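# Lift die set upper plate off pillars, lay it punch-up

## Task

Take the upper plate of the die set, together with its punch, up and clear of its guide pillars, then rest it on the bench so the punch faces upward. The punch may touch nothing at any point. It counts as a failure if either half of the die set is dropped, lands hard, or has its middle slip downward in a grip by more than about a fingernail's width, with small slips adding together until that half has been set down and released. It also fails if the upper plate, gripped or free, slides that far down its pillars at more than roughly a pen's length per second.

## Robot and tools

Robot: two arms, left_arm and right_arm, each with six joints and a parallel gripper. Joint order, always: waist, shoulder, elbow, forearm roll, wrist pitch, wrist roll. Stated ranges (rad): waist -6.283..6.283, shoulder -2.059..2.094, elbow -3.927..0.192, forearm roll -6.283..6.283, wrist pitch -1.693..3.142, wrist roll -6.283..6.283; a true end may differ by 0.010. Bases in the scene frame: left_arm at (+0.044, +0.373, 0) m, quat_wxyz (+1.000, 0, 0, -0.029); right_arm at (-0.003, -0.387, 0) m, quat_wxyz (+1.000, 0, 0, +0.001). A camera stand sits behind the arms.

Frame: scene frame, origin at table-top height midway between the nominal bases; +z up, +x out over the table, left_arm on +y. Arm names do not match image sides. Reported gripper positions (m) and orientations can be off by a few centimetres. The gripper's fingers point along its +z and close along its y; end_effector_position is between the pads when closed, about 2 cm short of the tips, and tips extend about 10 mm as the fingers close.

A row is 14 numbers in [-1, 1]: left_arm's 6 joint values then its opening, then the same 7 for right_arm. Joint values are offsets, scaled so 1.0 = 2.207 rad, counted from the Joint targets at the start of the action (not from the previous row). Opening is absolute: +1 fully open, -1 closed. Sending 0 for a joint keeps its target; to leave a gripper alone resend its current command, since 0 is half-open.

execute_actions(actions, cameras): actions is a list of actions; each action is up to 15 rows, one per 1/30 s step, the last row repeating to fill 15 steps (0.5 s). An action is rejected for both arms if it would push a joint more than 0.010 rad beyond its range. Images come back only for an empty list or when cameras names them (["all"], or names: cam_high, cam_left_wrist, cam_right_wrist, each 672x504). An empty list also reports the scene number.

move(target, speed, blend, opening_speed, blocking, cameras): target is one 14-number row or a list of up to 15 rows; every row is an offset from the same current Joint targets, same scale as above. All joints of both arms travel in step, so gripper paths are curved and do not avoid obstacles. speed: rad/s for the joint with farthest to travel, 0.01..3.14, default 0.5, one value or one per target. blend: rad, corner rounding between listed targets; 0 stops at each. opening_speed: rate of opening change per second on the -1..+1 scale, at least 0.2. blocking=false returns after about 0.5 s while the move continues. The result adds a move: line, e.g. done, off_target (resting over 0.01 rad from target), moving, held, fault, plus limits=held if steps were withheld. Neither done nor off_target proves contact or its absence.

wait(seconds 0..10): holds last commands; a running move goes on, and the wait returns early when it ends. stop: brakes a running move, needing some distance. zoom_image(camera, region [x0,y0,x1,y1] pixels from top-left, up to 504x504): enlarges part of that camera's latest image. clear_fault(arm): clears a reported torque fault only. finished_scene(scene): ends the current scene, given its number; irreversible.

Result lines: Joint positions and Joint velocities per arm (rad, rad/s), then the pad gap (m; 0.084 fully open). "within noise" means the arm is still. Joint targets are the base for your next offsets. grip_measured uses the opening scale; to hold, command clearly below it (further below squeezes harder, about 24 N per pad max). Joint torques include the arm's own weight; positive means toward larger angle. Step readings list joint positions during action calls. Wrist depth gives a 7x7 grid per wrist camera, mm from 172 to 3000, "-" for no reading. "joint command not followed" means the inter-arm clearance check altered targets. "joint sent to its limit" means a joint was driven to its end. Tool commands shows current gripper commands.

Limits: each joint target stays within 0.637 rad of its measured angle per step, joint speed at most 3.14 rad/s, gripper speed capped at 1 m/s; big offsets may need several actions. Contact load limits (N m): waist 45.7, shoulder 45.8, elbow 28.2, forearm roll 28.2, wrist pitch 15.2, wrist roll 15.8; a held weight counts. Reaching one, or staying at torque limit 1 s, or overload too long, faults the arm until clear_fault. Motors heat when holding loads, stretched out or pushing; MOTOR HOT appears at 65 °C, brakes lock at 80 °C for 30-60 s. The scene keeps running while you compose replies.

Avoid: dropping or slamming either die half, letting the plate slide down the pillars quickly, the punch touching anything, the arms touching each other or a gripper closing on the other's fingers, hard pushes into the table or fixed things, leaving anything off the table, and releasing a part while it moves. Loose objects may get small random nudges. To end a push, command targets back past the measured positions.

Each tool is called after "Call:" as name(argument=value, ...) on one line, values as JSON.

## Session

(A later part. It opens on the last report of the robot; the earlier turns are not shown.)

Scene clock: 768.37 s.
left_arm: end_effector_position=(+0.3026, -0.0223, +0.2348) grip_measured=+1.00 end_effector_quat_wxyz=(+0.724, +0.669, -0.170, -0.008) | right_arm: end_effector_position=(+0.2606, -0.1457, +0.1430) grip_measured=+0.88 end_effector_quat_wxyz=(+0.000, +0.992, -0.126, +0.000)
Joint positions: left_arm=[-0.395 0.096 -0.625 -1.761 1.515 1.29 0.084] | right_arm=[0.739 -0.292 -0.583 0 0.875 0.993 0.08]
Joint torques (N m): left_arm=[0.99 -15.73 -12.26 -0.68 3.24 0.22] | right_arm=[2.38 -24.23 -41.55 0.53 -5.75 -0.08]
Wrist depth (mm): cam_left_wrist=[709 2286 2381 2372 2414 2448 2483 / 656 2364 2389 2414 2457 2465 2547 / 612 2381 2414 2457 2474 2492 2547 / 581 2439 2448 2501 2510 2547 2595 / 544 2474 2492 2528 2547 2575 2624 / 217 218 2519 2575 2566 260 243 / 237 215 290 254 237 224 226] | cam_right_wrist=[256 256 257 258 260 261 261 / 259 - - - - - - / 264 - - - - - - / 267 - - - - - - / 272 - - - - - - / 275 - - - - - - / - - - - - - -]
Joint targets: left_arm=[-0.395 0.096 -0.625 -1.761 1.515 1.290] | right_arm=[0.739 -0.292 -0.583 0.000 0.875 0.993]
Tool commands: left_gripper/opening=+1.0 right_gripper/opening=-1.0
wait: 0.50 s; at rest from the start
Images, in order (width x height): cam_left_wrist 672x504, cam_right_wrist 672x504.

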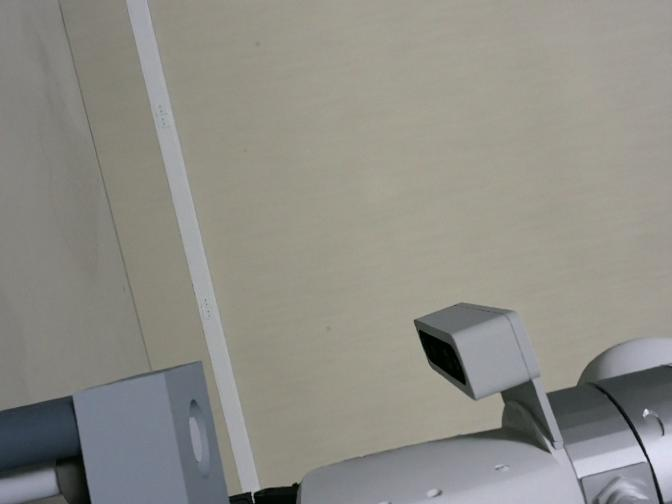

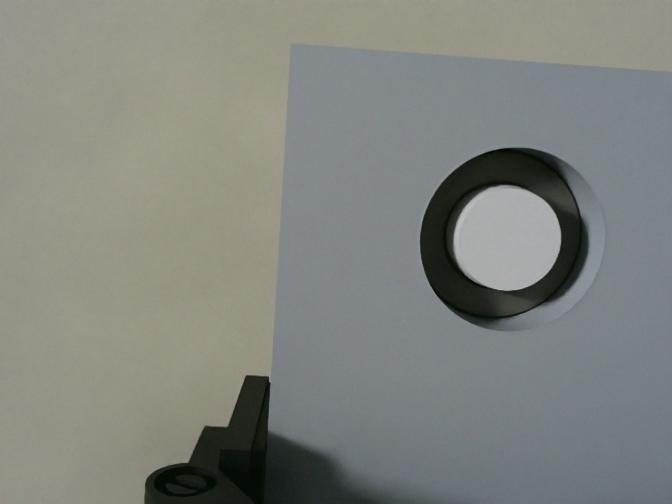

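Call:
move(target=[[0,0,0,0,0,0,1, 0, -0.0066, -0.0056, 0, 0.0122, 0, -1],[0,0,0,0,0,0,1, 0, -0.0129, -0.0115, 0, 0.0243, 0, -1],[0,0,0,0,0,0,1, 0, -0.0201, -0.0192, 0, 0.0392, 0, -1],[0,0,0,0,0,0,1, 0, -0.0326, -0.0360, 0, 0.0685, 0, -1],[0,0,0,0,0,0,1, 0, -0.0469, -0.0643, 0, 0.1112, 0, -1],[0,0,0,0,0,0,1, 0, -0.0562, -0.0961, 0, 0.1522, 0, -1],[0,0,0,0,0,0,1, 0, -0.0614, -0.1437, 0, 0.2050, 0, -1]], speed=[0.08, 0.08, 0.1, 0.15, 0.2, 0.25, 0.25], blend=0.005, cameras=["all"])

Scene clock: 817.60 s.
left_arm: end_effector_position=(+0.3026, -0.0223, +0.2348) grip_measured=+1.00 end_effector_quat_wxyz=(+0.724, +0.669, -0.170, -0.008) | right_arm: end_effector_position=(+0.2607, -0.1456, +0.2890) grip_measured=+0.88 end_effector_quat_wxyz=(+0.000, +0.992, -0.126, +0.000)
Joint positions: left_arm=[-0.395 0.096 -0.625 -1.761 1.515 1.29 0.084] | right_arm=[0.739 -0.427 -0.9 0 1.327 0.993 0.08]
Joint torques (N m): left_arm=[0.91 -15.72 -12.26 -0.76 3.16 0.15] | right_arm=[-1.18 -21.99 -41.61 0.42 -3.88 -0.12]
Wrist depth (mm): cam_left_wrist=[710 2317 2348 2381 2431 2457 2510 / 655 2348 2397 2422 2457 2492 2519 / 609 2372 2439 2439 2483 2519 2575 / 579 2405 2431 2483 2547 2585 2634 / 543 2448 2474 2519 2547 227 2654 / 229 699 2519 - 248 223 288 / 242 248 2547 - 237 221 219] | cam_right_wrist=[394 396 396 398 398 403 404 / - - - - - - - / - - - - - - - / 217 - - - - - - / - - - - - - - / - - - - - - - / - - - - - - -]
Joint targets: left_arm=[-0.395 0.096 -0.625 -1.761 1.515 1.290] | right_arm=[0.739 -0.427 -0.900 0.000 1.327 0.993]
MOTOR HOT: the elbow of the right arm reports 77 °C; the controller stops that arm at 80 °C. To cool a motor, set the load down, stop pushing, or move to a pose that needs little force. At that limit the right arm can sag while its brakes close.
move: done

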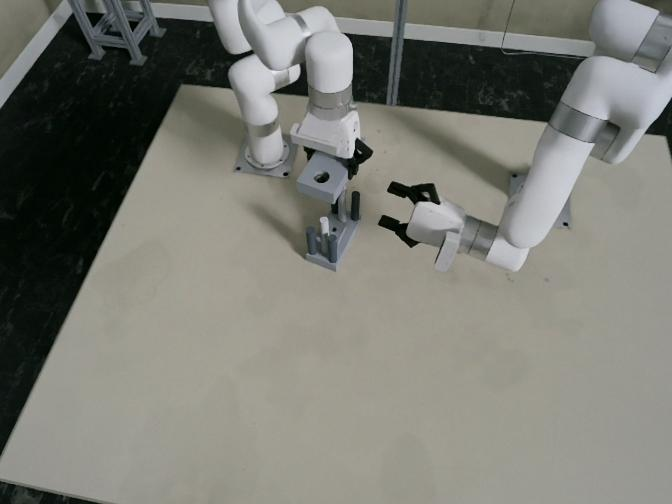

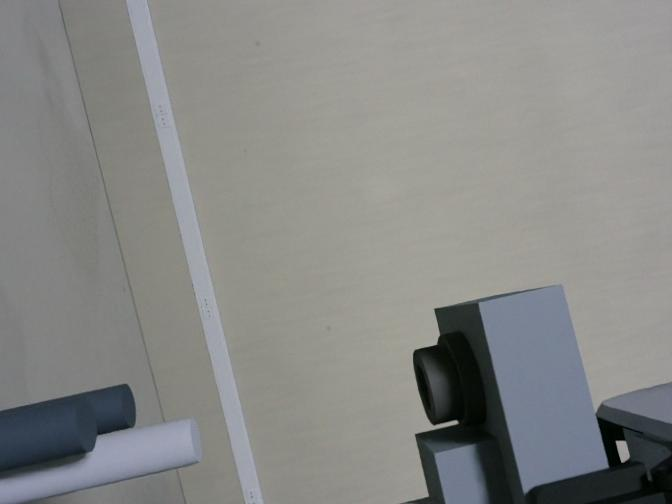

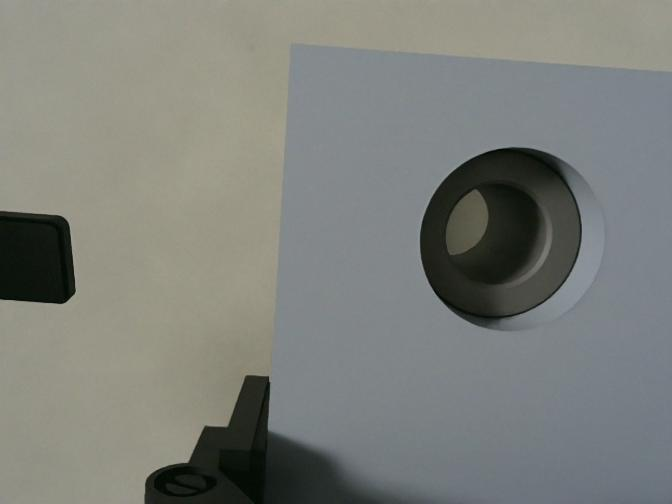

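Call:
move(target=[[0,0,0,0,0,0,1, 0.0052, 0.0476, 0, 0, -0.0528, 0, -1],[0,0,0,0,0,0,1, 0.0, 0.0145, 0.0794, 0, -0.0938, 0, -1],[0,0,0,0,0,0,1, 0, 0.0288, 0.1077, 0, -0.1365, 0, -1],[0,0,0,0,0,0,1, 0, 0.0413, 0.1245, 0, -0.1658, 0, -1],[0,0,0,0,0,0,1, 0, 0.0485, 0.1322, 0, -0.1807, 0, -1],[0,0,0,0,0,0,1, 0, 0.0548, 0.1381, 0, -0.1928, 0, -1],[0,0,0,0,0,0,1, 0, 0.0614, 0.1437, 0, -0.2050, 0, -1],[0,0,0,0,0,0,1, 0, 0.0640, 0.1457, 0, -0.2096, 0, -1]], speed=[0.3, 0.3, 0.25, 0.2, 0.12, 0.1, 0.1, 0.05], blend=0.005)

Scene clock: 833.10 s.
left_arm: end_effector_position=(+0.3026, -0.0223, +0.2348) grip_measured=+1.00 end_effector_quat_wxyz=(+0.724, +0.669, -0.170, -0.008) | right_arm: end_effector_position=(+0.2608, -0.1455, +0.1404) grip_measured=+0.89 end_effector_quat_wxyz=(+0.000, +0.992, -0.126, +0.000)
Joint positions: left_arm=[-0.395 0.096 -0.625 -1.761 1.515 1.29 0.084] | right_arm=[0.739 -0.286 -0.579 0 0.865 0.993 0.08]
Joint torques (N m): left_arm=[0.42 -15.76 -12.11 -0.75 3.22 0.16] | right_arm=[0.81 -3.67 -18.34 0.52 -6.56 0]
Wrist depth (mm): cam_left_wrist=[711 2294 2356 2405 2414 2457 2492 / 657 2340 2356 2422 2448 2474 2556 / 610 2340 2405 2448 2492 2519 2585 / 578 2414 2474 2474 2519 2556 2585 / 544 2414 2474 2510 2566 2585 2664 / 217 217 2538 2566 2624 254 242 / 236 214 300 253 236 223 226] | cam_right_wrist=[255 255 257 256 258 259 261 / 258 - - - - - - / 262 - - - - - - / 266 - - - - - - / 270 - - - - - - / 274 - - - - - - / - - - - - - -]
Joint targets: left_arm=[-0.395 0.096 -0.625 -1.761 1.515 1.290] | right_arm=[0.739 -0.286 -0.578 0.000 0.865 0.993]
MOTOR HOT: still on. The elbow of the right arm reports 78 °C.
move: done

Call:
move(target=[[0,0,0,0,0,0,1, 0, 0, 0, 0, 0, 0, 1],[0,0,0,0,0,0,1, 0, -0.0026, -0.0020, 0, 0.0046, 0, 1],[0,0,0,0,0,0,1, 0, -0.0092, -0.0076, 0, 0.0168, 0, 1],[0,0,0,0,0,0,1, 0, -0.0227, -0.0212, 0, 0.0438, 0, 1],[0,0,0,0,0,0,1, 0, -0.0495, -0.0663, 0, 0.1158, 0, 1],[0,0,0,0,0,0,1, 0, -0.0640, -0.1457, 0, 0.2096, 0, 1]], speed=[0.1, 0.05, 0.1, 0.2, 0.4, 0.5], blend=[0, 0.005, 0.005, 0.005, 0.005, 0], opening_speed=0.5, cameras=["cam_right_wrist", "cam_high"])

Scene clock: 849.67 s.
left_arm: end_effector_position=(+0.3026, -0.0223, +0.2348) grip_measured=+1.00 end_effector_quat_wxyz=(+0.724, +0.669, -0.170, -0.008) | right_arm: end_effector_position=(+0.2607, -0.1456, +0.2890) grip_measured=+1.00 end_effector_quat_wxyz=(+0.000, +0.992, -0.126, +0.000)
Joint positions: left_arm=[-0.395 0.096 -0.625 -1.761 1.515 1.29 0.084] | right_arm=[0.739 -0.427 -0.9 0 1.327 0.993 0.084]
Joint torques (N m): left_arm=[0.59 -15.76 -12.15 -0.71 3.19 0.12] | right_arm=[1.73 -11.37 -22.34 0.3 -1.37 -0.17]
Wrist depth (mm): cam_left_wrist=[709 2317 2333 2381 2405 2474 2501 / 655 2340 2389 2405 2448 2492 2510 / 610 2364 2414 2457 2492 2547 2585 / 580 2439 2439 2492 2528 2556 2595 / 544 2431 2483 2528 2575 2595 2664 / 217 217 2483 2595 2614 2644 289 / 236 214 2556 2595 - 300 213] | cam_right_wrist=[397 399 399 399 402 402 404 / 401 403 405 405 406 409 410 / 408 410 412 254 255 415 418 / 221 416 417 258 259 421 422 / 421 421 421 261 263 428 428 / 425 429 - 266 267 435 434 / - - - 270 271 443 442]
Joint targets: left_arm=[-0.395 0.096 -0.625 -1.761 1.515 1.290] | right_arm=[0.739 -0.427 -0.900 0.000 1.327 0.993]
MOTOR HOT: cleared for the motors of the right arm.
move: done
Images, in order (width x height): cam_high 672x504, cam_right_wrist 672x504.

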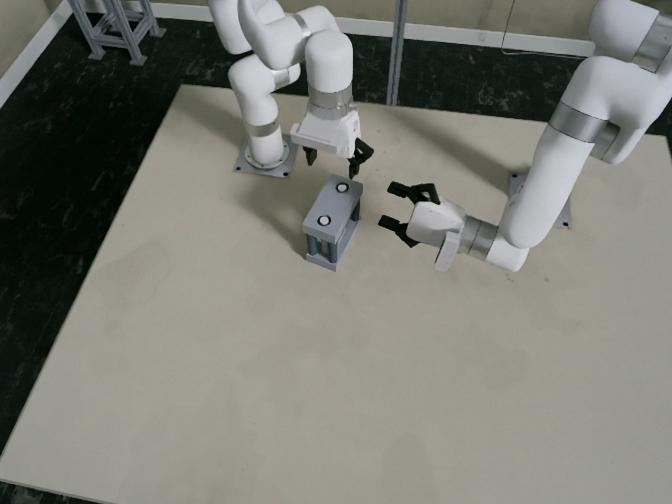

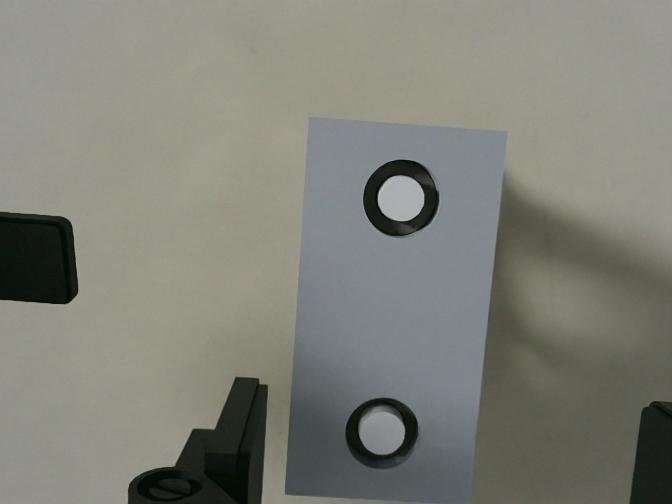

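Call:
move(target=[[0.3853,0.2014,-0.1612,0.2511,0.1005,0.6534,1, 0, 0.0052, 0.0476, 0, -0.0528, 0, 1],[0.3853,0.2014,-0.1612,0.2511,0.1005,0.6534,1, 0, 0.0145, 0.0794, 0, -0.0938, 0, 1],[0.3853,0.2014,-0.1612,0.2511,0.1005,0.6534,1, 0, 0.0288, 0.1077, 0, -0.1365, 0, 1],[0.3853,0.2014,-0.1612,0.2511,0.1005,0.6534,1, 0, 0.0413, 0.1245, 0, -0.1658, 0, 1],[0.3853,0.2014,-0.1612,0.2511,0.1005,0.6534,1, 0, 0.0548, 0.1381, 0, -0.1928, 0, 1],[0.3853,0.2014,-0.1612,0.2511,0.1005,0.6534,1, 0, 0.0640, 0.1457, 0, -0.2096, 0, 1],[0.3853,0.2014,-0.1612,0.2511,0.1005,0.6534,1, 0, 0.0694, 0.1496, 0, -0.2190, 0, 1]], speed=[0.8, 0.4, 0.3, 0.2, 0.1, 0.08, 0.06], blend=0.004, cameras=["all"])

Scene clock: 1369.17 s.
left_arm: end_effector_position=(+0.4503, +0.2799, +0.1372) grip_measured=+1.00 end_effector_quat_wxyz=(+0.500, +0.500, -0.500, +0.500) | right_arm: end_effector_position=(+0.2607, -0.1456, +0.1340) grip_measured=+1.00 end_effector_quat_wxyz=(+0.000, +0.992, -0.126, +0.000)
Joint positions: left_arm=[0.456 0.54 -0.981 -1.207 1.737 2.732 0.084] | right_arm=[0.739 -0.274 -0.57 0 0.844 0.993 0.084]
Joint torques (N m): left_arm=[1.3 -18.12 -10.49 -0.24 3.16 0.36] | right_arm=[1.73 -9.51 -18.31 0.34 -1.87 -0.22]
Wrist depth (mm): cam_left_wrist=[2899 2911 2911 2899 2886 2863 2874 / 2851 2874 2874 2863 2851 2828 556 / 2816 2828 2793 2839 2805 575 560 / 2805 2805 2760 2782 2782 2760 527 / 2760 2771 2771 2727 2738 2727 510 / 2696 2727 2727 2706 2696 528 496 / 825 838 851 863 869 784 526] | cam_right_wrist=[248 249 250 251 252 252 254 / 252 - - - - - - / 256 - - - - - - / 259 - - - - - - / 264 - - - - - - / 267 - - - - - - / - - - - - - -]
Joint targets: left_arm=[0.456 0.540 -0.981 -1.207 1.737 2.732] | right_arm=[0.739 -0.274 -0.570 0.000 0.844 0.993]
move: done

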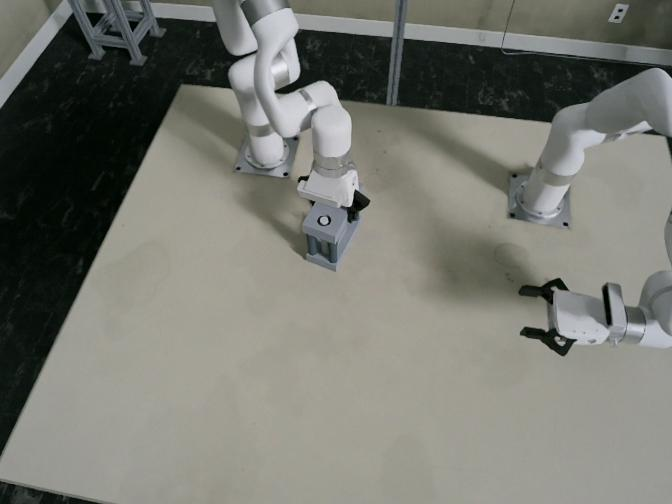

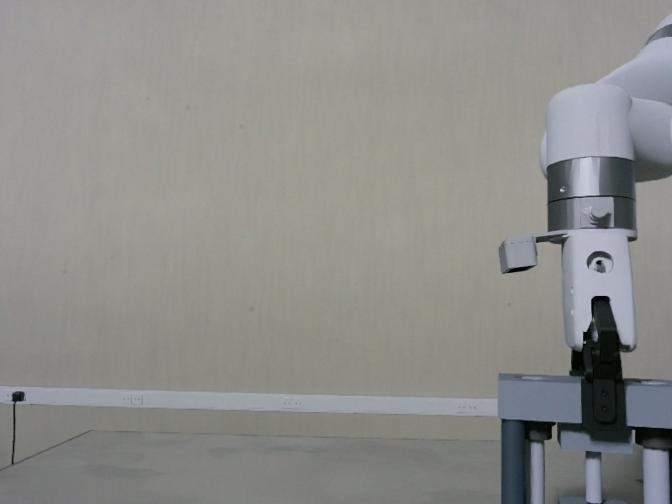

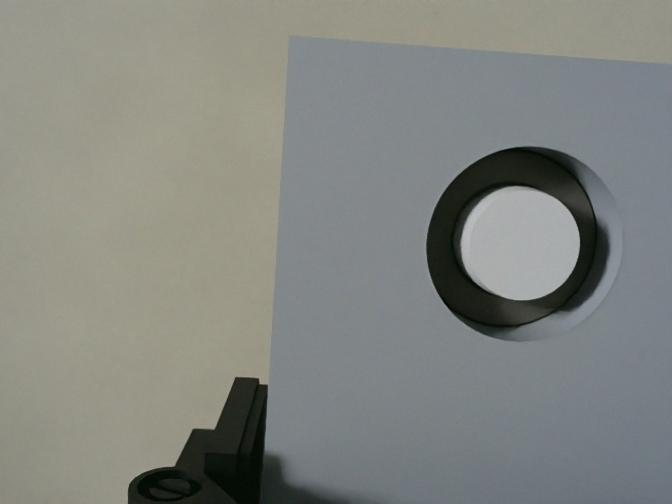

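Call:
move(target=[[0,0,0,0,0,0,1, 0,0,0,0,0,0,-1],[0,0,0,0,0,0,1, 0,-0.0080,-0.0059,0,0.0140,0,-1],[0,0,0,0,0,0,1, 0,-0.0146,-0.0115,0,0.0262,0,-1],[0,0,0,0,0,0,1, 0,-0.0209,-0.0174,0,0.0383,0,-1],[0,0,0,0,0,0,1, 0,-0.0281,-0.0251,0,0.0532,0,-1],[0,0,0,0,0,0,1, 0,-0.0406,-0.0419,0,0.0825,0,-1],[0,0,0,0,0,0,1, 0,-0.0549,-0.0702,0,0.1252,0,-1],[0,0,0,0,0,0,1, 0,-0.0642,-0.1020,0,0.1662,-0.35,-1],[0,0,0,0,0,0,1, 0,-0.0694,-0.1496,0,0.2190,-0.8031,-1]], speed=[0.1, 0.06, 0.08, 0.1, 0.12, 0.18, 0.22, 0.7, 0.8], blend=[0, 0.004, 0.004, 0.004, 0.004, 0.004, 0.01, 0.05, 0], opening_speed=0.4, cameras=["cam_high"])

Scene clock: 1424.70 s.
left_arm: end_effector_position=(+0.4503, +0.2799, +0.1372) grip_measured=+1.00 end_effector_quat_wxyz=(+0.500, +0.500, -0.500, +0.500) | right_arm: end_effector_position=(+0.2607, -0.1456, +0.2890) grip_measured=+0.89 end_effector_quat_wxyz=(+0.000, +0.725, +0.689, +0.000)
Joint positions: left_arm=[0.456 0.54 -0.981 -1.207 1.737 2.732 0.084] | right_arm=[0.739 -0.427 -0.9 0 1.327 -0.779 0.08]
Joint torques (N m): left_arm=[1.24 -17.97 -10.24 -0.24 3.01 0.32] | right_arm=[-1.03 -22.18 -41.88 -0.58 -3.8 -0.25]
Wrist depth (mm): cam_left_wrist=[2935 2899 2948 2863 2886 583 549 / 2851 2874 2839 2863 2828 555 550 / 2828 2851 2782 2851 2828 550 547 / 2793 2782 2760 2782 2793 581 504 / 2749 2760 2771 2760 2760 2760 2771 / 2771 2727 2685 2675 2727 2675 2696 / 822 836 852 859 870 785 530] | cam_right_wrist=[394 396 397 398 399 402 402 / - - - - - - - / - - - - - - - / - - - - - - - / - - - - - - - / - - - - - - - / - - - - - - -]
Joint targets: left_arm=[0.456 0.540 -0.981 -1.207 1.737 2.732] | right_arm=[0.739 -0.427 -0.900 0.000 1.327 -0.779]
move: done
Images, in order (width x height): cam_high 672x504.

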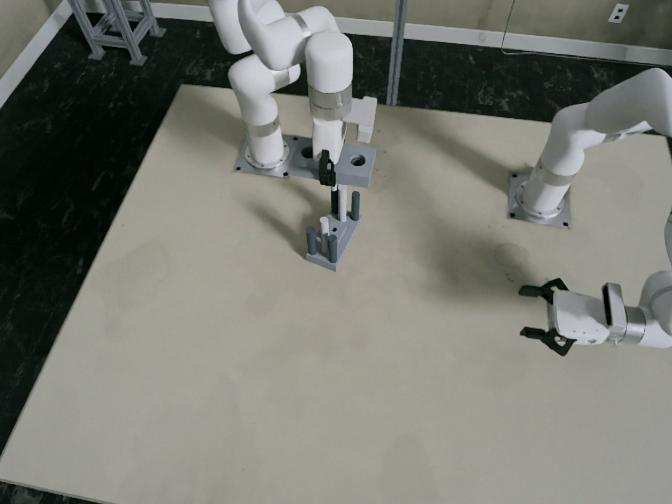

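Call:
move(target=[[0,0,0,0,0,0,1, 0.0229,0.1615,-0.1536,0,-0.0079,0,-1],[0,0,0,0,0,0,1, -0.0229,0.1947,-0.0779,0.2565,-0.2384,-0.2016,-1],[0,0,0,0,0,0,1, -0.0509,0.3086,-0.0774,0.7014,-0.2497,-0.6171,-1],[0,0,0,0,0,0,1, -0.1114,0.5423,-0.1803,0.9095,0.0008,-0.8554,-1],[0,0,0,0,0,0,1, -0.1120,0.5605,-0.1893,0.9110,0.0049,-0.8638,-1]], speed=[0.5, 0.5, 0.6, 0.5, 0.12], blend=[0.05, 0.05, 0.05, 0.01, 0], cameras=["cam_high", "cam_left_wrist", "cam_right_wrist"])

Scene clock: 1434.63 s.
left_arm: end_effector_position=(+0.4503, +0.2799, +0.1372) grip_measured=+1.00 end_effector_quat_wxyz=(+0.500, +0.500, -0.500, +0.500) | right_arm: end_effector_position=(+0.4505, +0.0904, +0.0946) grip_measured=+0.89 end_effector_quat_wxyz=(+0.500, -0.500, -0.500, -0.500)
Joint positions: left_arm=[0.456 0.54 -0.981 -1.207 1.737 2.732 0.084] | right_arm=[0.491 0.81 -1.317 2.01 1.338 -2.685 0.08]
Joint torques (N m): left_arm=[1.15 -18.01 -10.14 -0.25 3 0.24] | right_arm=[6.5 -38.18 -28.91 6.85 9.04 -0.3]
Wrist depth (mm): cam_left_wrist=[2935 2886 2923 2899 2899 2886 2851 / 2874 2874 2863 2839 2851 589 584 / 2851 2839 2805 2863 624 590 713 / 2805 2793 2793 2782 621 2760 2760 / 2749 2727 2760 2771 2760 2749 2760 / 2706 2706 2706 313 312 2696 2634 / 824 836 847 309 307 785 789] | cam_right_wrist=[2414 2431 2474 2431 2465 2457 2501 / - - - - - - - / - - - - - - - / - - - - - - - / - - - - - - - / - - - - - - - / - - - - - - -]
Joint targets: left_arm=[0.456 0.540 -0.981 -1.207 1.737 2.732] | right_arm=[0.492 0.810 -1.317 2.010 1.338 -2.685]
MOTOR HOT: the elbow of the right arm reports 66 °C; the controller stops that arm at 80 °C. To cool a motor, set the load down, stop pushing, or move to a pose that needs little force. At that limit the right arm can sag while its brakes close.
move: done

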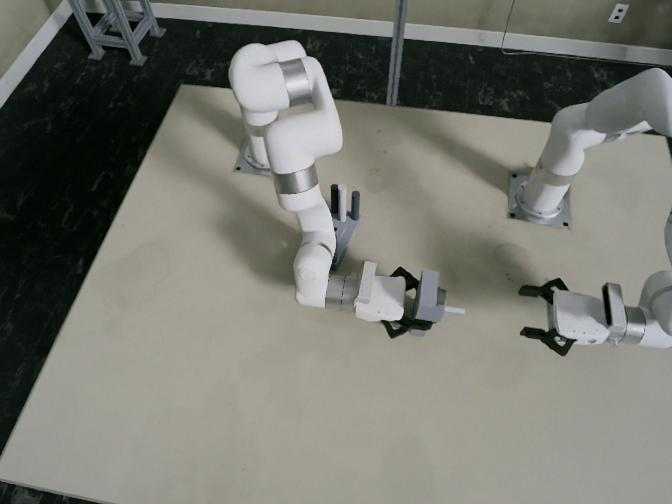

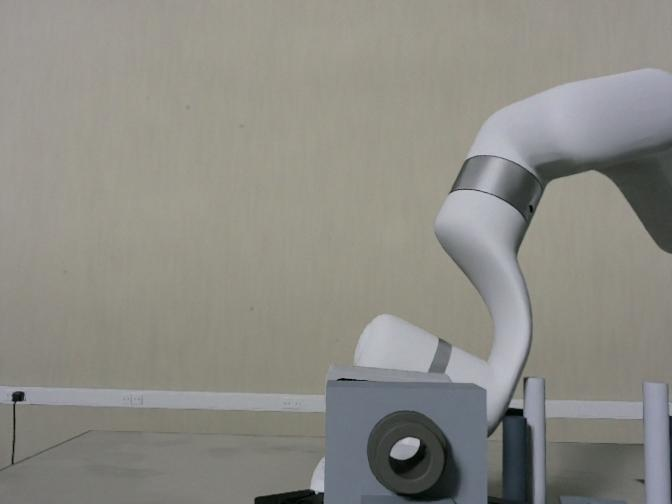

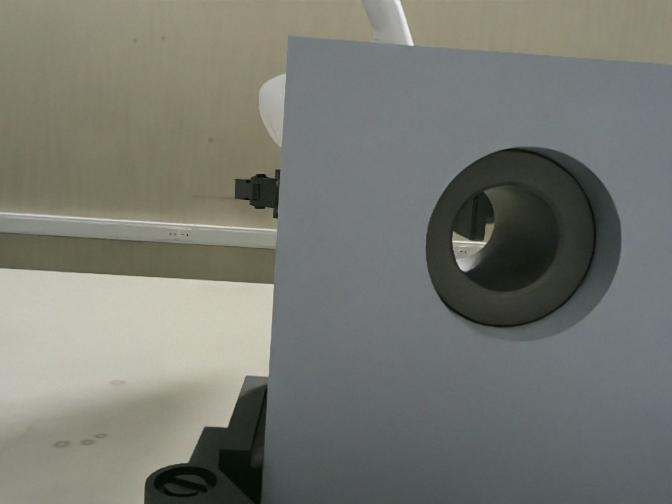

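Call:
move(target=[[0,0,0,0,0,0,1, -0.0002,0.0073,-0.0036,0.0006,0.0016,-0.0034,-1],[0,0,0,0,0,0,1, -0.0003,0.0109,-0.0054,0.0009,0.0025,-0.0050,-1]], speed=[0.05, 0.02], blend=0.002)

Scene clock: 1439.80 s.
left_arm: end_effector_position=(+0.4503, +0.2799, +0.1372) grip_measured=+1.00 end_effector_quat_wxyz=(+0.500, +0.500, -0.500, +0.500) | right_arm: end_effector_position=(+0.4502, +0.0904, +0.0854) grip_measured=+0.89 end_effector_quat_wxyz=(+0.500, -0.500, -0.500, -0.500)
Joint positions: left_arm=[0.456 0.54 -0.981 -1.207 1.737 2.732 0.084] | right_arm=[0.491 0.834 -1.329 2.012 1.344 -2.696 0.08]
Joint torques (N m): left_arm=[1.34 -17.99 -9.96 -0.35 2.94 0.3] | right_arm=[3.35 -39.64 -29.61 6.55 9.08 -0.26]
Wrist depth (mm): cam_left_wrist=[2923 2899 2886 2863 2874 2863 2874 / 2851 2863 2874 2874 2863 589 588 / 2828 2828 2805 2805 2805 589 711 / 2793 2816 2805 2782 590 2749 2771 / 2771 2749 2771 2717 2717 2738 2717 / 2706 2706 2727 530 526 553 2706 / 822 838 844 309 301 545 790] | cam_right_wrist=[2405 2439 2364 2364 2448 2439 2501 / - - - - - - - / - - - - - - - / - - - - - - - / - - - - - - - / - - - - - - - / - - - - - - -]
Joint targets: left_arm=[0.456 0.540 -0.981 -1.207 1.737 2.732] | right_arm=[0.491 0.834 -1.329 2.012 1.344 -2.696]
MOTOR HOT: still on. The elbow of the right arm reports 65 °C.
move: done

Call:
move(target=[0,0,0,0,0,0,1, -0.0001,0.0036,-0.0018,0.0003,0.0008,-0.0017,-1], speed=0.02)

Call:
move(target=[0,0,0,0,0,0,1, -0.0001,0.0024,-0.0012,0.0002,0.0005,-0.0011,-1], speed=0.02, cameras=["cam_left_wrist"])

Scene clock: 1445.00 s.
left_arm: end_effector_position=(+0.4503, +0.2799, +0.1372) grip_measured=+1.00 end_effector_quat_wxyz=(+0.500, +0.500, -0.500, +0.500) | right_arm: end_effector_position=(+0.4502, +0.0904, +0.0825) grip_measured=+0.89 end_effector_quat_wxyz=(+0.500, -0.500, -0.500, -0.500)
Joint positions: left_arm=[0.456 0.54 -0.981 -1.207 1.737 2.732 0.084] | right_arm=[0.491 0.842 -1.333 2.013 1.345 -2.7 0.08]
Joint torques (N m): left_arm=[1.1 -17.92 -9.91 -0.37 2.93 0.24] | right_arm=[2.43 -39.41 -29.6 6.4 9.17 -0.15]
Wrist depth (mm): cam_left_wrist=[2923 2874 2911 2899 2874 2863 2899 / 2851 2863 2874 2863 2863 591 590 / 2828 2816 2828 2805 2816 588 708 / 2816 2793 2771 2793 584 2738 2771 / 2749 2749 2749 2760 2727 2727 2760 / 2717 2696 2706 529 526 554 2706 / 821 840 847 310 308 541 793] | cam_right_wrist=[2405 2422 2389 2431 2492 2465 2448 / - - - - - - - / - - - - - - - / - - - - 2538 - - / - - - - - - - / - - - - - - - / - - - - - - -]
Joint targets: left_arm=[0.456 0.540 -0.981 -1.207 1.737 2.732] | right_arm=[0.491 0.842 -1.333 2.013 1.345 -2.700]
MOTOR HOT: still on. The elbow of the right arm reports 65 °C.
move: done

Scene clock: 1445.70 s.
left_arm: end_effector_position=(+0.4503, +0.2799, +0.1372) grip_measured=+1.00 end_effector_quat_wxyz=(+0.500, +0.500, -0.500, +0.500) | right_arm: end_effector_position=(+0.4502, +0.0903, +0.0804) grip_measured=+0.89 end_effector_quat_wxyz=(+0.500, -0.500, -0.500, -0.500)
Joint positions: left_arm=[0.456 0.54 -0.981 -1.207 1.737 2.732 0.084] | right_arm=[0.49 0.847 -1.336 2.014 1.346 -2.702 0.08]
Joint torques (N m): left_arm=[1.25 -18.08 -9.91 -0.32 2.92 0.31] | right_arm=[2.3 -39.1 -29.55 6.43 9.14 -0.26]
Wrist depth (mm): cam_left_wrist=[2911 2911 2911 2886 2899 2911 2886 / 2899 2874 2863 2839 2886 610 591 / 2863 2839 2828 2839 2805 587 707 / 2816 2782 2793 2793 584 2771 2760 / 2760 2793 2793 2782 2749 2738 2727 / 2675 2696 2706 529 527 557 2706 / 825 837 846 310 308 542 791] | cam_right_wrist=[2414 2422 2457 533 2439 2492 2519 / - - - - - - - / - - - - - - - / - - - - 2519 - - / - - - - - - - / - - - - - - - / - - - - - - -]
Joint targets: left_arm=[0.456 0.540 -0.981 -1.207 1.737 2.732] | right_arm=[0.490 0.847 -1.336 2.014 1.346 -2.703]
MOTOR HOT: still on. The elbow of the right arm reports 65 °C.
move: done
Images, in order (width x height): cam_left_wrist 672x504.

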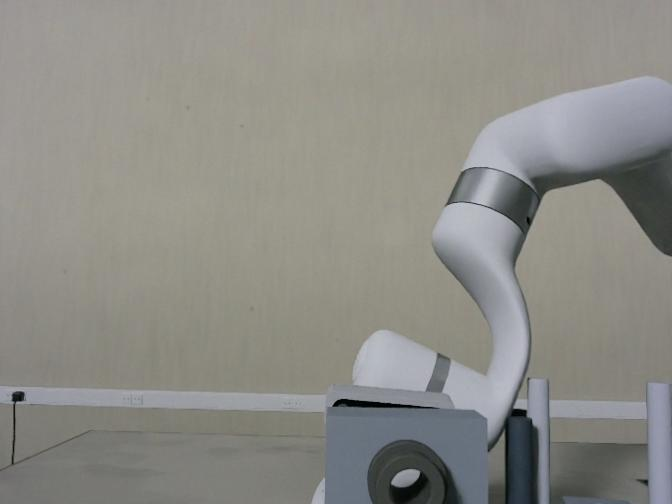

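Call:
move(target=[0,0,0,0,0,0,1, -0.0001,0.0036,-0.0018,0.0003,0.0008,-0.0017,-1], speed=0.02)

Call:
move(target=[0,0,0,0,0,0,1, -0.0001,0.0036,-0.0018,0.0003,0.0008,-0.0017,-1], speed=0.02, cameras=["cam_right_wrist", "cam_high"])

Scene clock: 1451.47 s.
left_arm: end_effector_position=(+0.4503, +0.2799, +0.1372) grip_measured=+1.00 end_effector_quat_wxyz=(+0.500, +0.500, -0.500, +0.500) | right_arm: end_effector_position=(+0.4502, +0.0904, +0.0780) grip_measured=+0.89 end_effector_quat_wxyz=(+0.500, -0.500, -0.500, -0.500)
Joint positions: left_arm=[0.456 0.54 -0.981 -1.207 1.737 2.732 0.084] | right_arm=[0.49 0.855 -1.34 2.014 1.349 -2.706 0.08]
Joint torques (N m): left_arm=[1.08 -17.78 -9.88 -0.4 2.96 0.17] | right_arm=[3.69 -15.15 -10.69 2.19 -1.09 0.15]
Wrist depth (mm): cam_left_wrist=[2911 2911 2899 2863 2886 2886 2874 / 2863 2863 2839 2839 2911 607 590 / 2839 2828 2851 2828 2793 588 708 / 2816 2782 2805 2805 583 2749 2782 / 2771 2749 2782 2727 2727 2696 2749 / 2717 2706 2727 528 523 556 2706 / 823 838 847 309 309 542 792] | cam_right_wrist=[2414 2381 2397 2414 2439 2465 2465 / - - - - - - - / - - - - - - - / - - - - 2595 - - / - - - - - - - / - - - - - - - / - - - - - - -]
Joint targets: left_arm=[0.456 0.540 -0.981 -1.207 1.737 2.732] | right_arm=[0.490 0.855 -1.340 2.014 1.348 -2.706]
MOTOR HOT: still on. The elbow of the right arm reports 64 °C.
move: done

Scene clock: 1452.17 s.
left_arm: end_effector_position=(+0.4503, +0.2799, +0.1372) grip_measured=+1.00 end_effector_quat_wxyz=(+0.500, +0.500, -0.500, +0.500) | right_arm: end_effector_position=(+0.4503, +0.0905, +0.0762) grip_measured=+0.89 end_effector_quat_wxyz=(+0.500, -0.499, -0.500, -0.501)
Joint positions: left_arm=[0.456 0.54 -0.981 -1.207 1.737 2.732 0.084] | right_arm=[0.49 0.861 -1.344 2.015 1.351 -2.71 0.08]
Joint torques (N m): left_arm=[1.34 -17.9 -9.91 -0.32 2.88 0.19] | right_arm=[0.49 2.3 2.05 -0.71 -9.24 -1.4]
Wrist depth (mm): cam_left_wrist=[2899 2911 2899 2899 2886 2899 2899 / 2886 2863 2828 2874 2839 607 591 / 2805 2851 2828 2828 2782 587 705 / 2793 2805 2771 2782 583 2793 2749 / 2760 2793 2738 2760 2717 2706 2727 / 2696 2738 2738 528 522 556 2696 / 824 839 849 308 307 541 791] | cam_right_wrist=[2448 2381 2422 2457 2474 2492 2474 / - - - - - - - / - - - - - - - / - - - - 2566 - - / - - - - - - - / - - - - - - - / - - - - - - -]
Joint targets: left_arm=[0.456 0.540 -0.981 -1.207 1.737 2.732] | right_arm=[0.490 0.863 -1.344 2.015 1.350 -2.710]
MOTOR HOT: still on. The elbow of the right arm reports 64 °C.
move: done
Images, in order (width x height): cam_high 672x504, cam_right_wrist 672x504.

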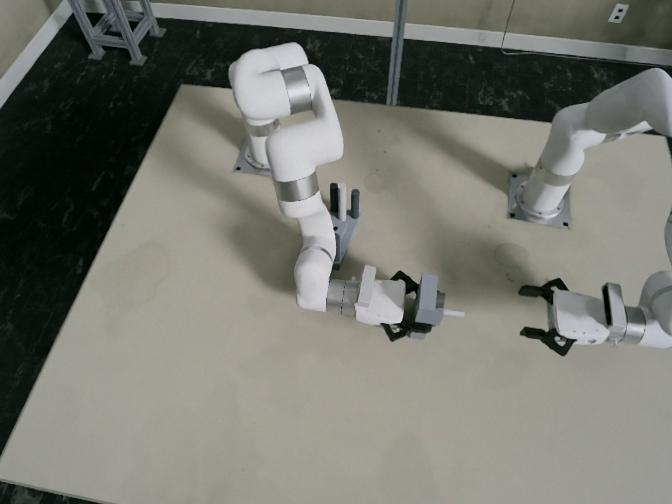

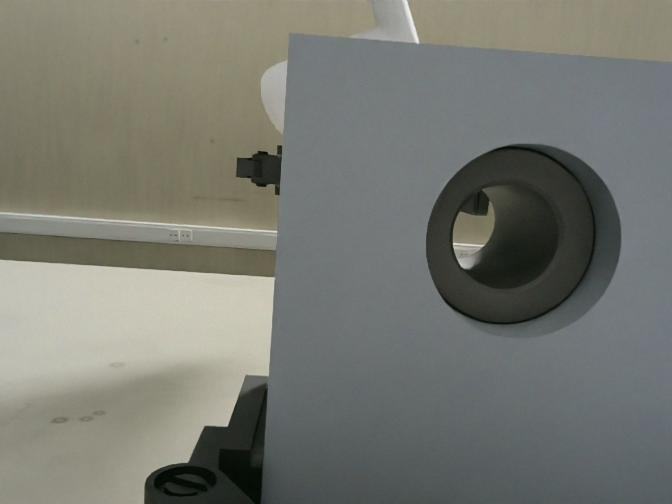

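Call:
move(target=[0,0,0,0,0,0,1, 0.0001,-0.0026,0.0013,-0.0002,-0.0006,0.0012,-1], speed=0.02, cameras=["cam_left_wrist"])

Call:
zoom_image(camera="cam_left_wrist", region=[280, 350, 560, 504])

Scene clock: 1458.77 s.
left_arm: end_effector_position=(+0.4503, +0.2799, +0.1372) grip_measured=+1.00 end_effector_quat_wxyz=(+0.500, +0.500, -0.500, +0.500) | right_arm: end_effector_position=(+0.4501, +0.0902, +0.0765) grip_measured=+0.89 end_effector_quat_wxyz=(+0.500, -0.500, -0.500, -0.500)
Joint positions: left_arm=[0.456 0.54 -0.981 -1.207 1.737 2.732 0.084] | right_arm=[0.49 0.857 -1.341 2.014 1.348 -2.708 0.08]
Joint torques (N m): left_arm=[0.99 -18.05 -9.79 -0.31 3 0.23] | right_arm=[4.39 -6.96 5.81 -3.42 -6.19 0.56]
Wrist depth (mm): cam_left_wrist=[2899 2899 2874 2886 2851 2923 2886 / 2863 2863 2863 2863 2874 609 591 / 2851 2816 2816 2828 2793 589 706 / 2771 2816 2816 2793 583 2771 2738 / 2749 2749 2782 2760 2760 2738 2738 / 2727 2706 2727 528 524 557 2696 / 824 838 847 308 309 541 791] | cam_right_wrist=[2422 2389 2448 2397 2414 2465 2501 / - - - - - - - / - - - - - - - / - - - - 2547 - - / - - - - - - - / - - - - - - - / - - - - - - -]
Joint targets: left_arm=[0.456 0.540 -0.981 -1.207 1.737 2.732] | right_arm=[0.490 0.857 -1.341 2.014 1.349 -2.707]
MOTOR HOT: cleared for the motors of the right arm.
move: done
Images, in order (width x height): cam_left_wrist 672x504.

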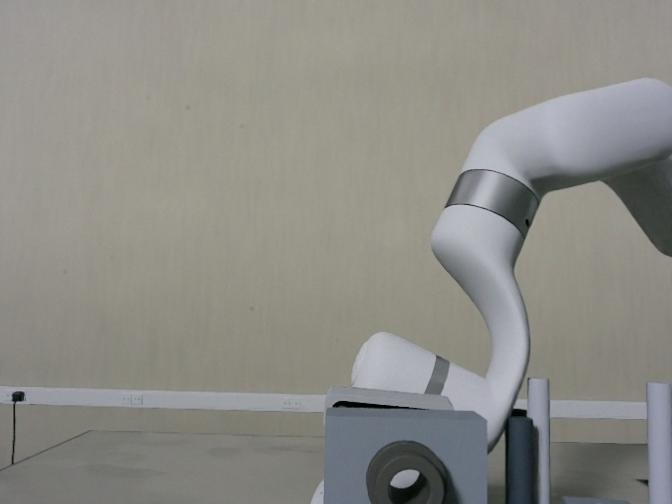

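Scaled by 1.800.

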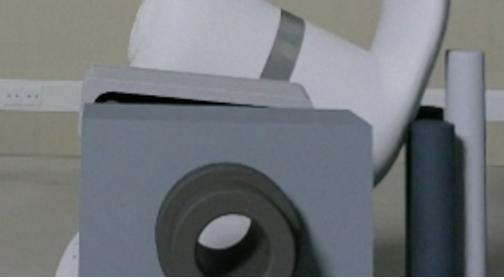

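Call:
move(target=[0,0,0,0,0,-1.0,1, 0,0,0,0,0,0,-1], speed=1.5)

Call:
move(target=[0,0,0,0,0,-0.4235,1, 0,0,0,0,0,0,-1], speed=1.2, cameras=["cam_left_wrist"])

Call:
zoom_image(camera="cam_left_wrist", region=[112, 0, 560, 336])

Scene clock: 1474.47 s.
left_arm: end_effector_position=(+0.4503, +0.2799, +0.1372) grip_measured=+1.00 end_effector_quat_wxyz=(+0.672, +0.672, +0.221, -0.221) | right_arm: end_effector_position=(+0.4501, +0.0903, +0.0765) grip_measured=+0.89 end_effector_quat_wxyz=(+0.500, -0.500, -0.500, -0.500)
Joint positions: left_arm=[0.456 0.54 -0.981 -1.207 1.737 0.525 0.084] | right_arm=[0.49 0.857 -1.341 2.014 1.349 -2.707 0.08]
Joint torques (N m): left_arm=[1.28 -17.97 -9.9 -0.37 2.96 -0.11] | right_arm=[4.7 -6.69 6.01 -3.79 -5.29 0.77]
Wrist depth (mm): cam_left_wrist=[- - 190 255 435 2771 2874 / - - 213 335 735 2851 2899 / - 195 283 522 2805 2839 2805 / 184 231 320 930 2749 2782 2771 / 201 287 297 317 2738 2738 2760 / 248 372 310 288 314 2685 2727 / 323 508 310 307 314 2675 2664] | cam_right_wrist=[2389 2431 2465 2448 2431 2465 2501 / - - - - - - - / - - - - - - - / - - - - 2519 - - / - - - - - - - / - - - - - - - / - - - - - - -]
Joint targets: left_arm=[0.456 0.540 -0.981 -1.207 1.737 0.525] | right_arm=[0.490 0.857 -1.341 2.014 1.349 -2.707]
move: done

Scene clock: 1475.93 s.
left_arm: end_effector_position=(+0.4503, +0.2799, +0.1372) grip_measured=+1.00 end_effector_quat_wxyz=(+0.500, +0.500, +0.500, -0.500) | right_arm: end_effector_position=(+0.4501, +0.0903, +0.0765) grip_measured=+0.89 end_effector_quat_wxyz=(+0.500, -0.500, -0.500, -0.500)
Joint positions: left_arm=[0.456 0.54 -0.981 -1.207 1.737 -0.41 0.084] | right_arm=[0.49 0.857 -1.341 2.014 1.349 -2.707 0.08]
Joint torques (N m): left_arm=[1.09 -17.99 -9.75 -0.51 2.93 -0.14] | right_arm=[5.03 -6.58 5.95 -3.94 -5.46 0.8]
Wrist depth (mm): cam_left_wrist=[- - - - - - - / 217 214 212 210 208 190 204 / 357 351 303 298 301 329 323 / 538 521 531 319 320 601 586 / 749 2738 553 311 292 2738 2760 / 771 2717 539 311 304 2696 2727 / 2675 2675 545 308 307 2685 2706] | cam_right_wrist=[2405 2448 2439 2405 2414 2492 2528 / - - - - - - - / - - - - - - - / - - - - 2575 - - / - - - - - - - / - - - - - - - / - - - - - - -]
Joint targets: left_arm=[0.456 0.540 -0.981 -1.207 1.737 -0.410] | right_arm=[0.490 0.857 -1.341 2.014 1.349 -2.707]
move: done
Images, in order (width x height): cam_left_wrist 672x504.

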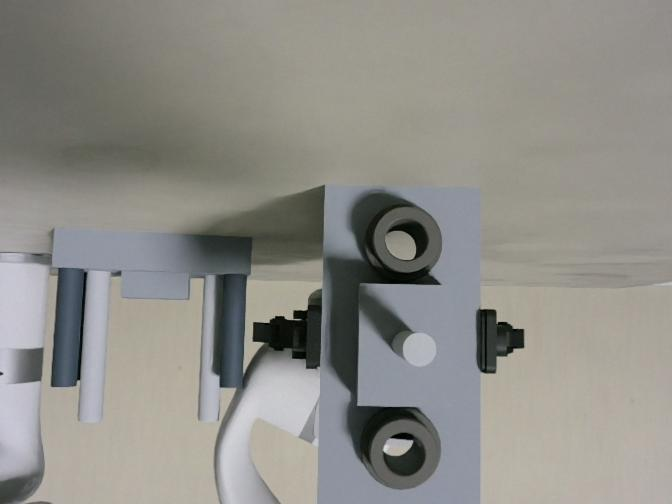

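Scaled by 1.125.

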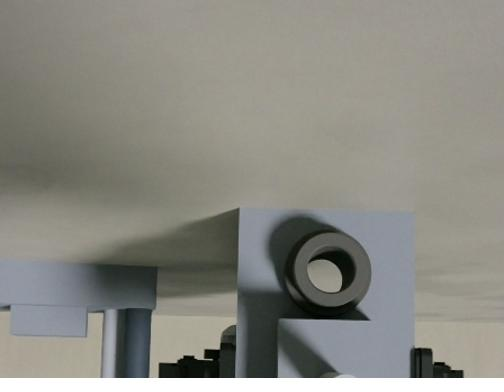

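Call:
move(target=[-0.0646,-0.0233,0.0371,-0.0580,-0.0295,0.0053,1, 0,0,0,0,0,0,-1], speed=0.2, cameras=["cam_left_wrist"])

Call:
zoom_image(camera="cam_left_wrist", region=[252, 80, 588, 332])

Scene clock: 1558.67 s.
left_arm: end_effector_position=(+0.4488, +0.2198, +0.1399) grip_measured=+1.00 end_effector_quat_wxyz=(+0.500, +0.500, +0.500, -0.500) | right_arm: end_effector_position=(+0.4501, +0.0903, +0.0765) grip_measured=+0.89 end_effector_quat_wxyz=(+0.500, -0.500, -0.500, -0.500)
Joint positions: left_arm=[0.313 0.489 -0.899 -1.335 1.672 -0.398 0.084] | right_arm=[0.49 0.857 -1.341 2.014 1.349 -2.707 0.08]
Joint torques (N m): left_arm=[-1.06 -19.59 -9.15 -2.22 2.45 0.31] | right_arm=[4.8 -6.51 5.7 -3.91 -5.41 0.8]
Wrist depth (mm): cam_left_wrist=[175 174 172 - - - - / 226 223 221 219 216 214 212 / 372 366 315 263 263 299 337 / 454 467 477 259 240 620 610 / 478 500 474 256 232 2675 2696 / 713 2634 473 253 230 2664 2634 / 2634 2644 494 250 249 2634 2634] | cam_right_wrist=[2414 2492 2414 463 2448 2457 2465 / - - - - - - - / - - - - - - - / - - - - 2585 - - / - - - - - - - / - - - - - - - / - - - - - - -]
Joint targets: left_arm=[0.313 0.489 -0.899 -1.335 1.672 -0.398] | right_arm=[0.490 0.857 -1.341 2.014 1.349 -2.707]
move: done
Images, in order (width x height): cam_left_wrist 672x504.

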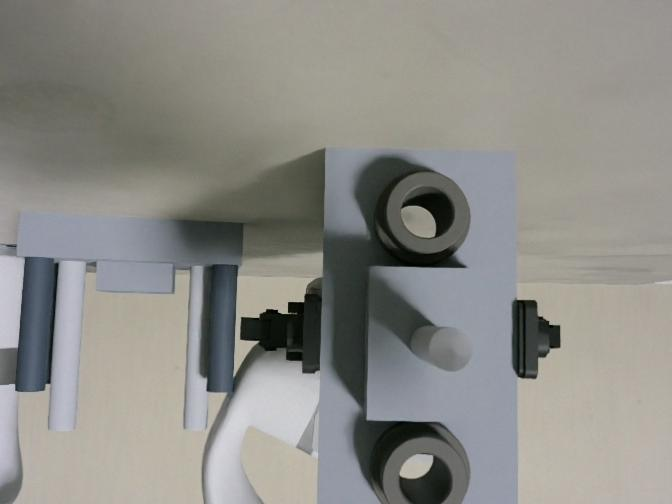

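Scaled by 1.500.

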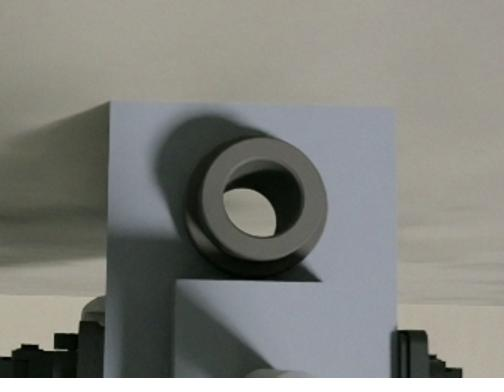

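Call:
move(target=[0,0,0,0,0,1.0,1, 0,0,0,0,0,0,-1], speed=1.2)

Call:
move(target=[0,0,0,0,0,0.4235,1, 0,0,0,0,0,0,-1], speed=1.0, cameras=["cam_left_wrist"])

Call:
zoom_image(camera="cam_left_wrist", region=[280, 336, 560, 504])

Scene clock: 1568.37 s.
left_arm: end_effector_position=(+0.4488, +0.2198, +0.1399) grip_measured=+1.00 end_effector_quat_wxyz=(+0.672, +0.671, -0.222, +0.221) | right_arm: end_effector_position=(+0.4501, +0.0903, +0.0765) grip_measured=+0.89 end_effector_quat_wxyz=(+0.500, -0.500, -0.500, -0.500)
Joint positions: left_arm=[0.313 0.489 -0.899 -1.335 1.672 1.809 0.084] | right_arm=[0.49 0.857 -1.341 2.014 1.349 -2.707 0.08]
Joint torques (N m): left_arm=[-1.44 -19.55 -9.73 -1.97 2.81 0.3] | right_arm=[4.96 -6.58 5.63 -3.86 -5.34 0.75]
Wrist depth (mm): cam_left_wrist=[1619 2851 2816 2839 2805 2863 2805 / 2749 2816 2816 2828 2793 2771 2793 / 625 2717 2793 2749 2771 2749 2771 / 499 803 2738 2738 2717 2706 2717 / 410 625 2664 2706 2685 2675 2696 / 346 474 696 343 488 509 506 / 296 377 255 250 250 508 2624] | cam_right_wrist=[2422 2439 2364 461 2422 2448 2510 / - - - - - - - / - - - - - - - / - - - - - - - / - - - - - - - / - - - - - - - / - - - - - - -]
Joint targets: left_arm=[0.313 0.489 -0.899 -1.335 1.672 1.809] | right_arm=[0.490 0.857 -1.341 2.014 1.349 -2.707]
move: done

Scene clock: 1569.97 s.
left_arm: end_effector_position=(+0.4488, +0.2198, +0.1399) grip_measured=+1.00 end_effector_quat_wxyz=(+0.500, +0.500, -0.500, +0.500) | right_arm: end_effector_position=(+0.4501, +0.0903, +0.0765) grip_measured=+0.89 end_effector_quat_wxyz=(+0.500, -0.500, -0.500, -0.500)
Joint positions: left_arm=[0.313 0.489 -0.899 -1.335 1.672 2.744 0.084] | right_arm=[0.49 0.857 -1.341 2.014 1.349 -2.707 0.08]
Joint torques (N m): left_arm=[-1.17 -19.64 -9.83 -1.81 2.77 0.39] | right_arm=[5.01 -6.45 5.58 -3.87 -5.32 0.79]
Wrist depth (mm): cam_left_wrist=[2874 2828 2805 2874 2874 2793 2851 / 2771 2805 2793 2771 2793 532 508 / 2782 2760 2793 2749 2727 530 665 / 2760 2738 2727 2749 535 2706 2738 / 2706 2675 2696 2685 2717 2664 2696 / 2664 2644 2644 475 469 495 2664 / 835 851 - 250 250 461 914] | cam_right_wrist=[2448 2422 2414 465 2422 2510 2474 / - - - - - - - / - - - - - - - / - - - - 2585 - - / - - - - - - - / - - - - - - - / - - - - - - -]
Joint targets: left_arm=[0.313 0.489 -0.899 -1.335 1.672 2.744] | right_arm=[0.490 0.857 -1.341 2.014 1.349 -2.707]
move: done
Images, in order (width x height): cam_left_wrist 672x504.

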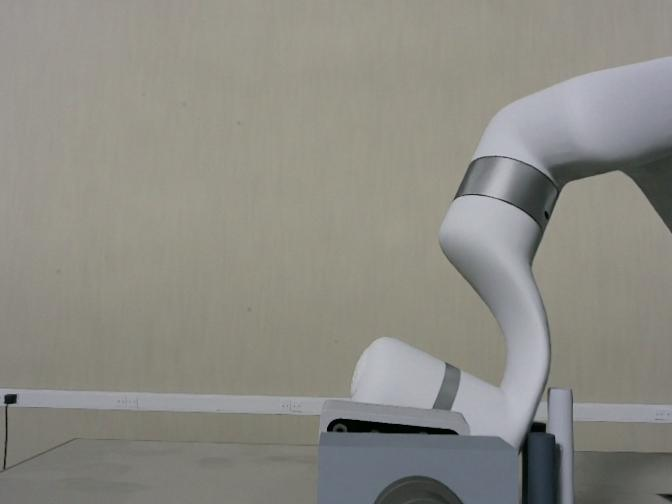

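Scaled by 1.800.

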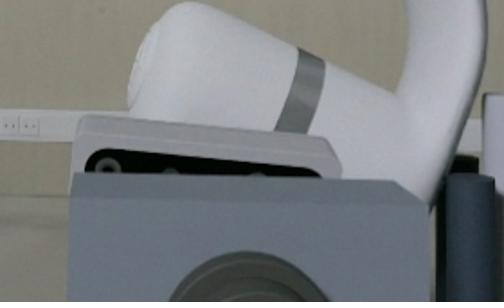

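Call:
move(target=[[-0.0701,-0.0100,0.0180,-0.0643,-0.0283,0.0035,1, 0,0,0,0,0,0,-1],[-0.1061,-0.0117,0.0212,-0.0976,-0.0420,0.0041,1, 0,0,0,0,0,0,-1]], speed=[0.15, 0.08], blend=0.005, cameras=["cam_left_wrist", "cam_high", "cam_right_wrist"])

Call:
zoom_image(camera="cam_left_wrist", region=[240, 384, 600, 504])

Call:
zoom_image(camera="cam_high", region=[340, 240, 580, 360])

Scene clock: 1609.63 s.
left_arm: end_effector_position=(+0.4487, +0.1296, +0.1400) grip_measured=+1.00 end_effector_quat_wxyz=(+0.500, +0.500, -0.500, +0.500) | right_arm: end_effector_position=(+0.4501, +0.0903, +0.0765) grip_measured=+0.89 end_effector_quat_wxyz=(+0.500, -0.500, -0.500, -0.500)
Joint positions: left_arm=[0.079 0.463 -0.852 -1.551 1.579 2.753 0.084] | right_arm=[0.49 0.857 -1.341 2.014 1.349 -2.707 0.08]
Joint torques (N m): left_arm=[-1.4 -19.63 -9.29 -1.91 2.53 0.32] | right_arm=[5 -6.3 5.46 -3.9 -5.34 0.7]
Wrist depth (mm): cam_left_wrist=[2782 2760 2749 2727 2727 2696 413 / 2664 2706 2706 2727 2706 457 414 / 2685 2654 2675 2696 2717 431 2634 / 2644 2654 2614 2634 2644 426 2614 / 2614 2624 2614 2624 2604 430 2614 / 2614 2556 2556 400 382 394 2566 / 840 855 868 187 380 377 813] | cam_right_wrist=[2448 2405 - 369 370 2414 2492 / - - - - - - - / - - - - - - - / - - - - - - - / - - - - - - - / - - - - - - - / - - - - - - -]
Joint targets: left_arm=[0.079 0.463 -0.852 -1.551 1.579 2.753] | right_arm=[0.490 0.857 -1.341 2.014 1.349 -2.707]
move: done

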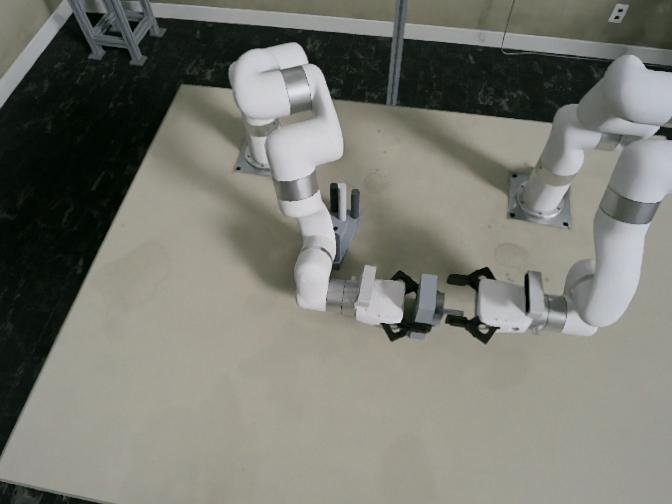

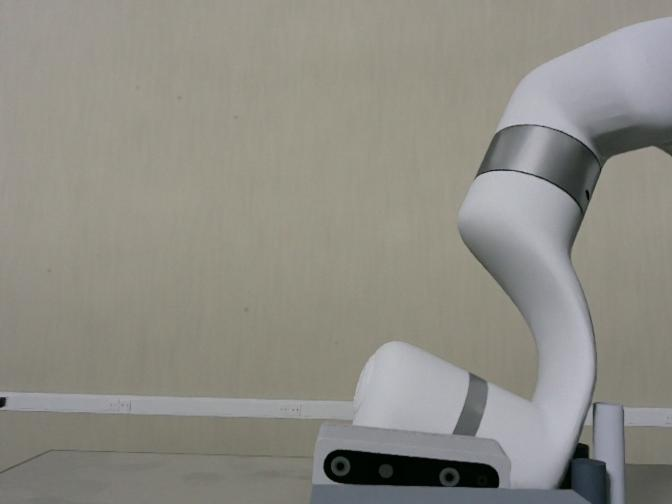

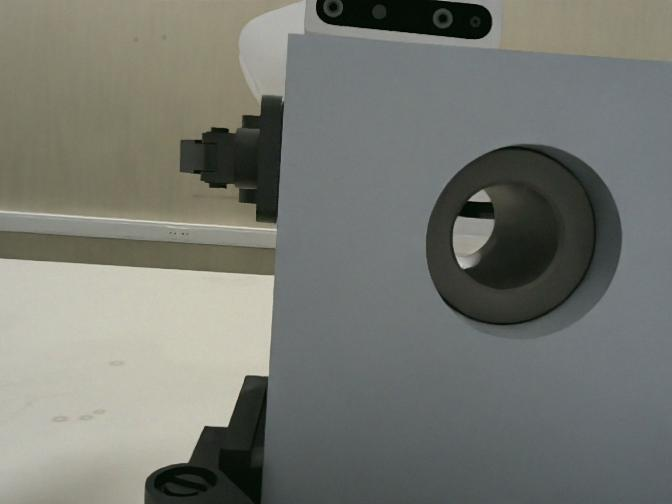

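Scaled by 1.400.

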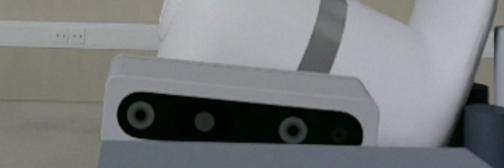

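Scaled by 2.100.

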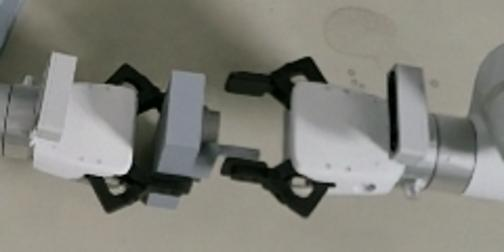

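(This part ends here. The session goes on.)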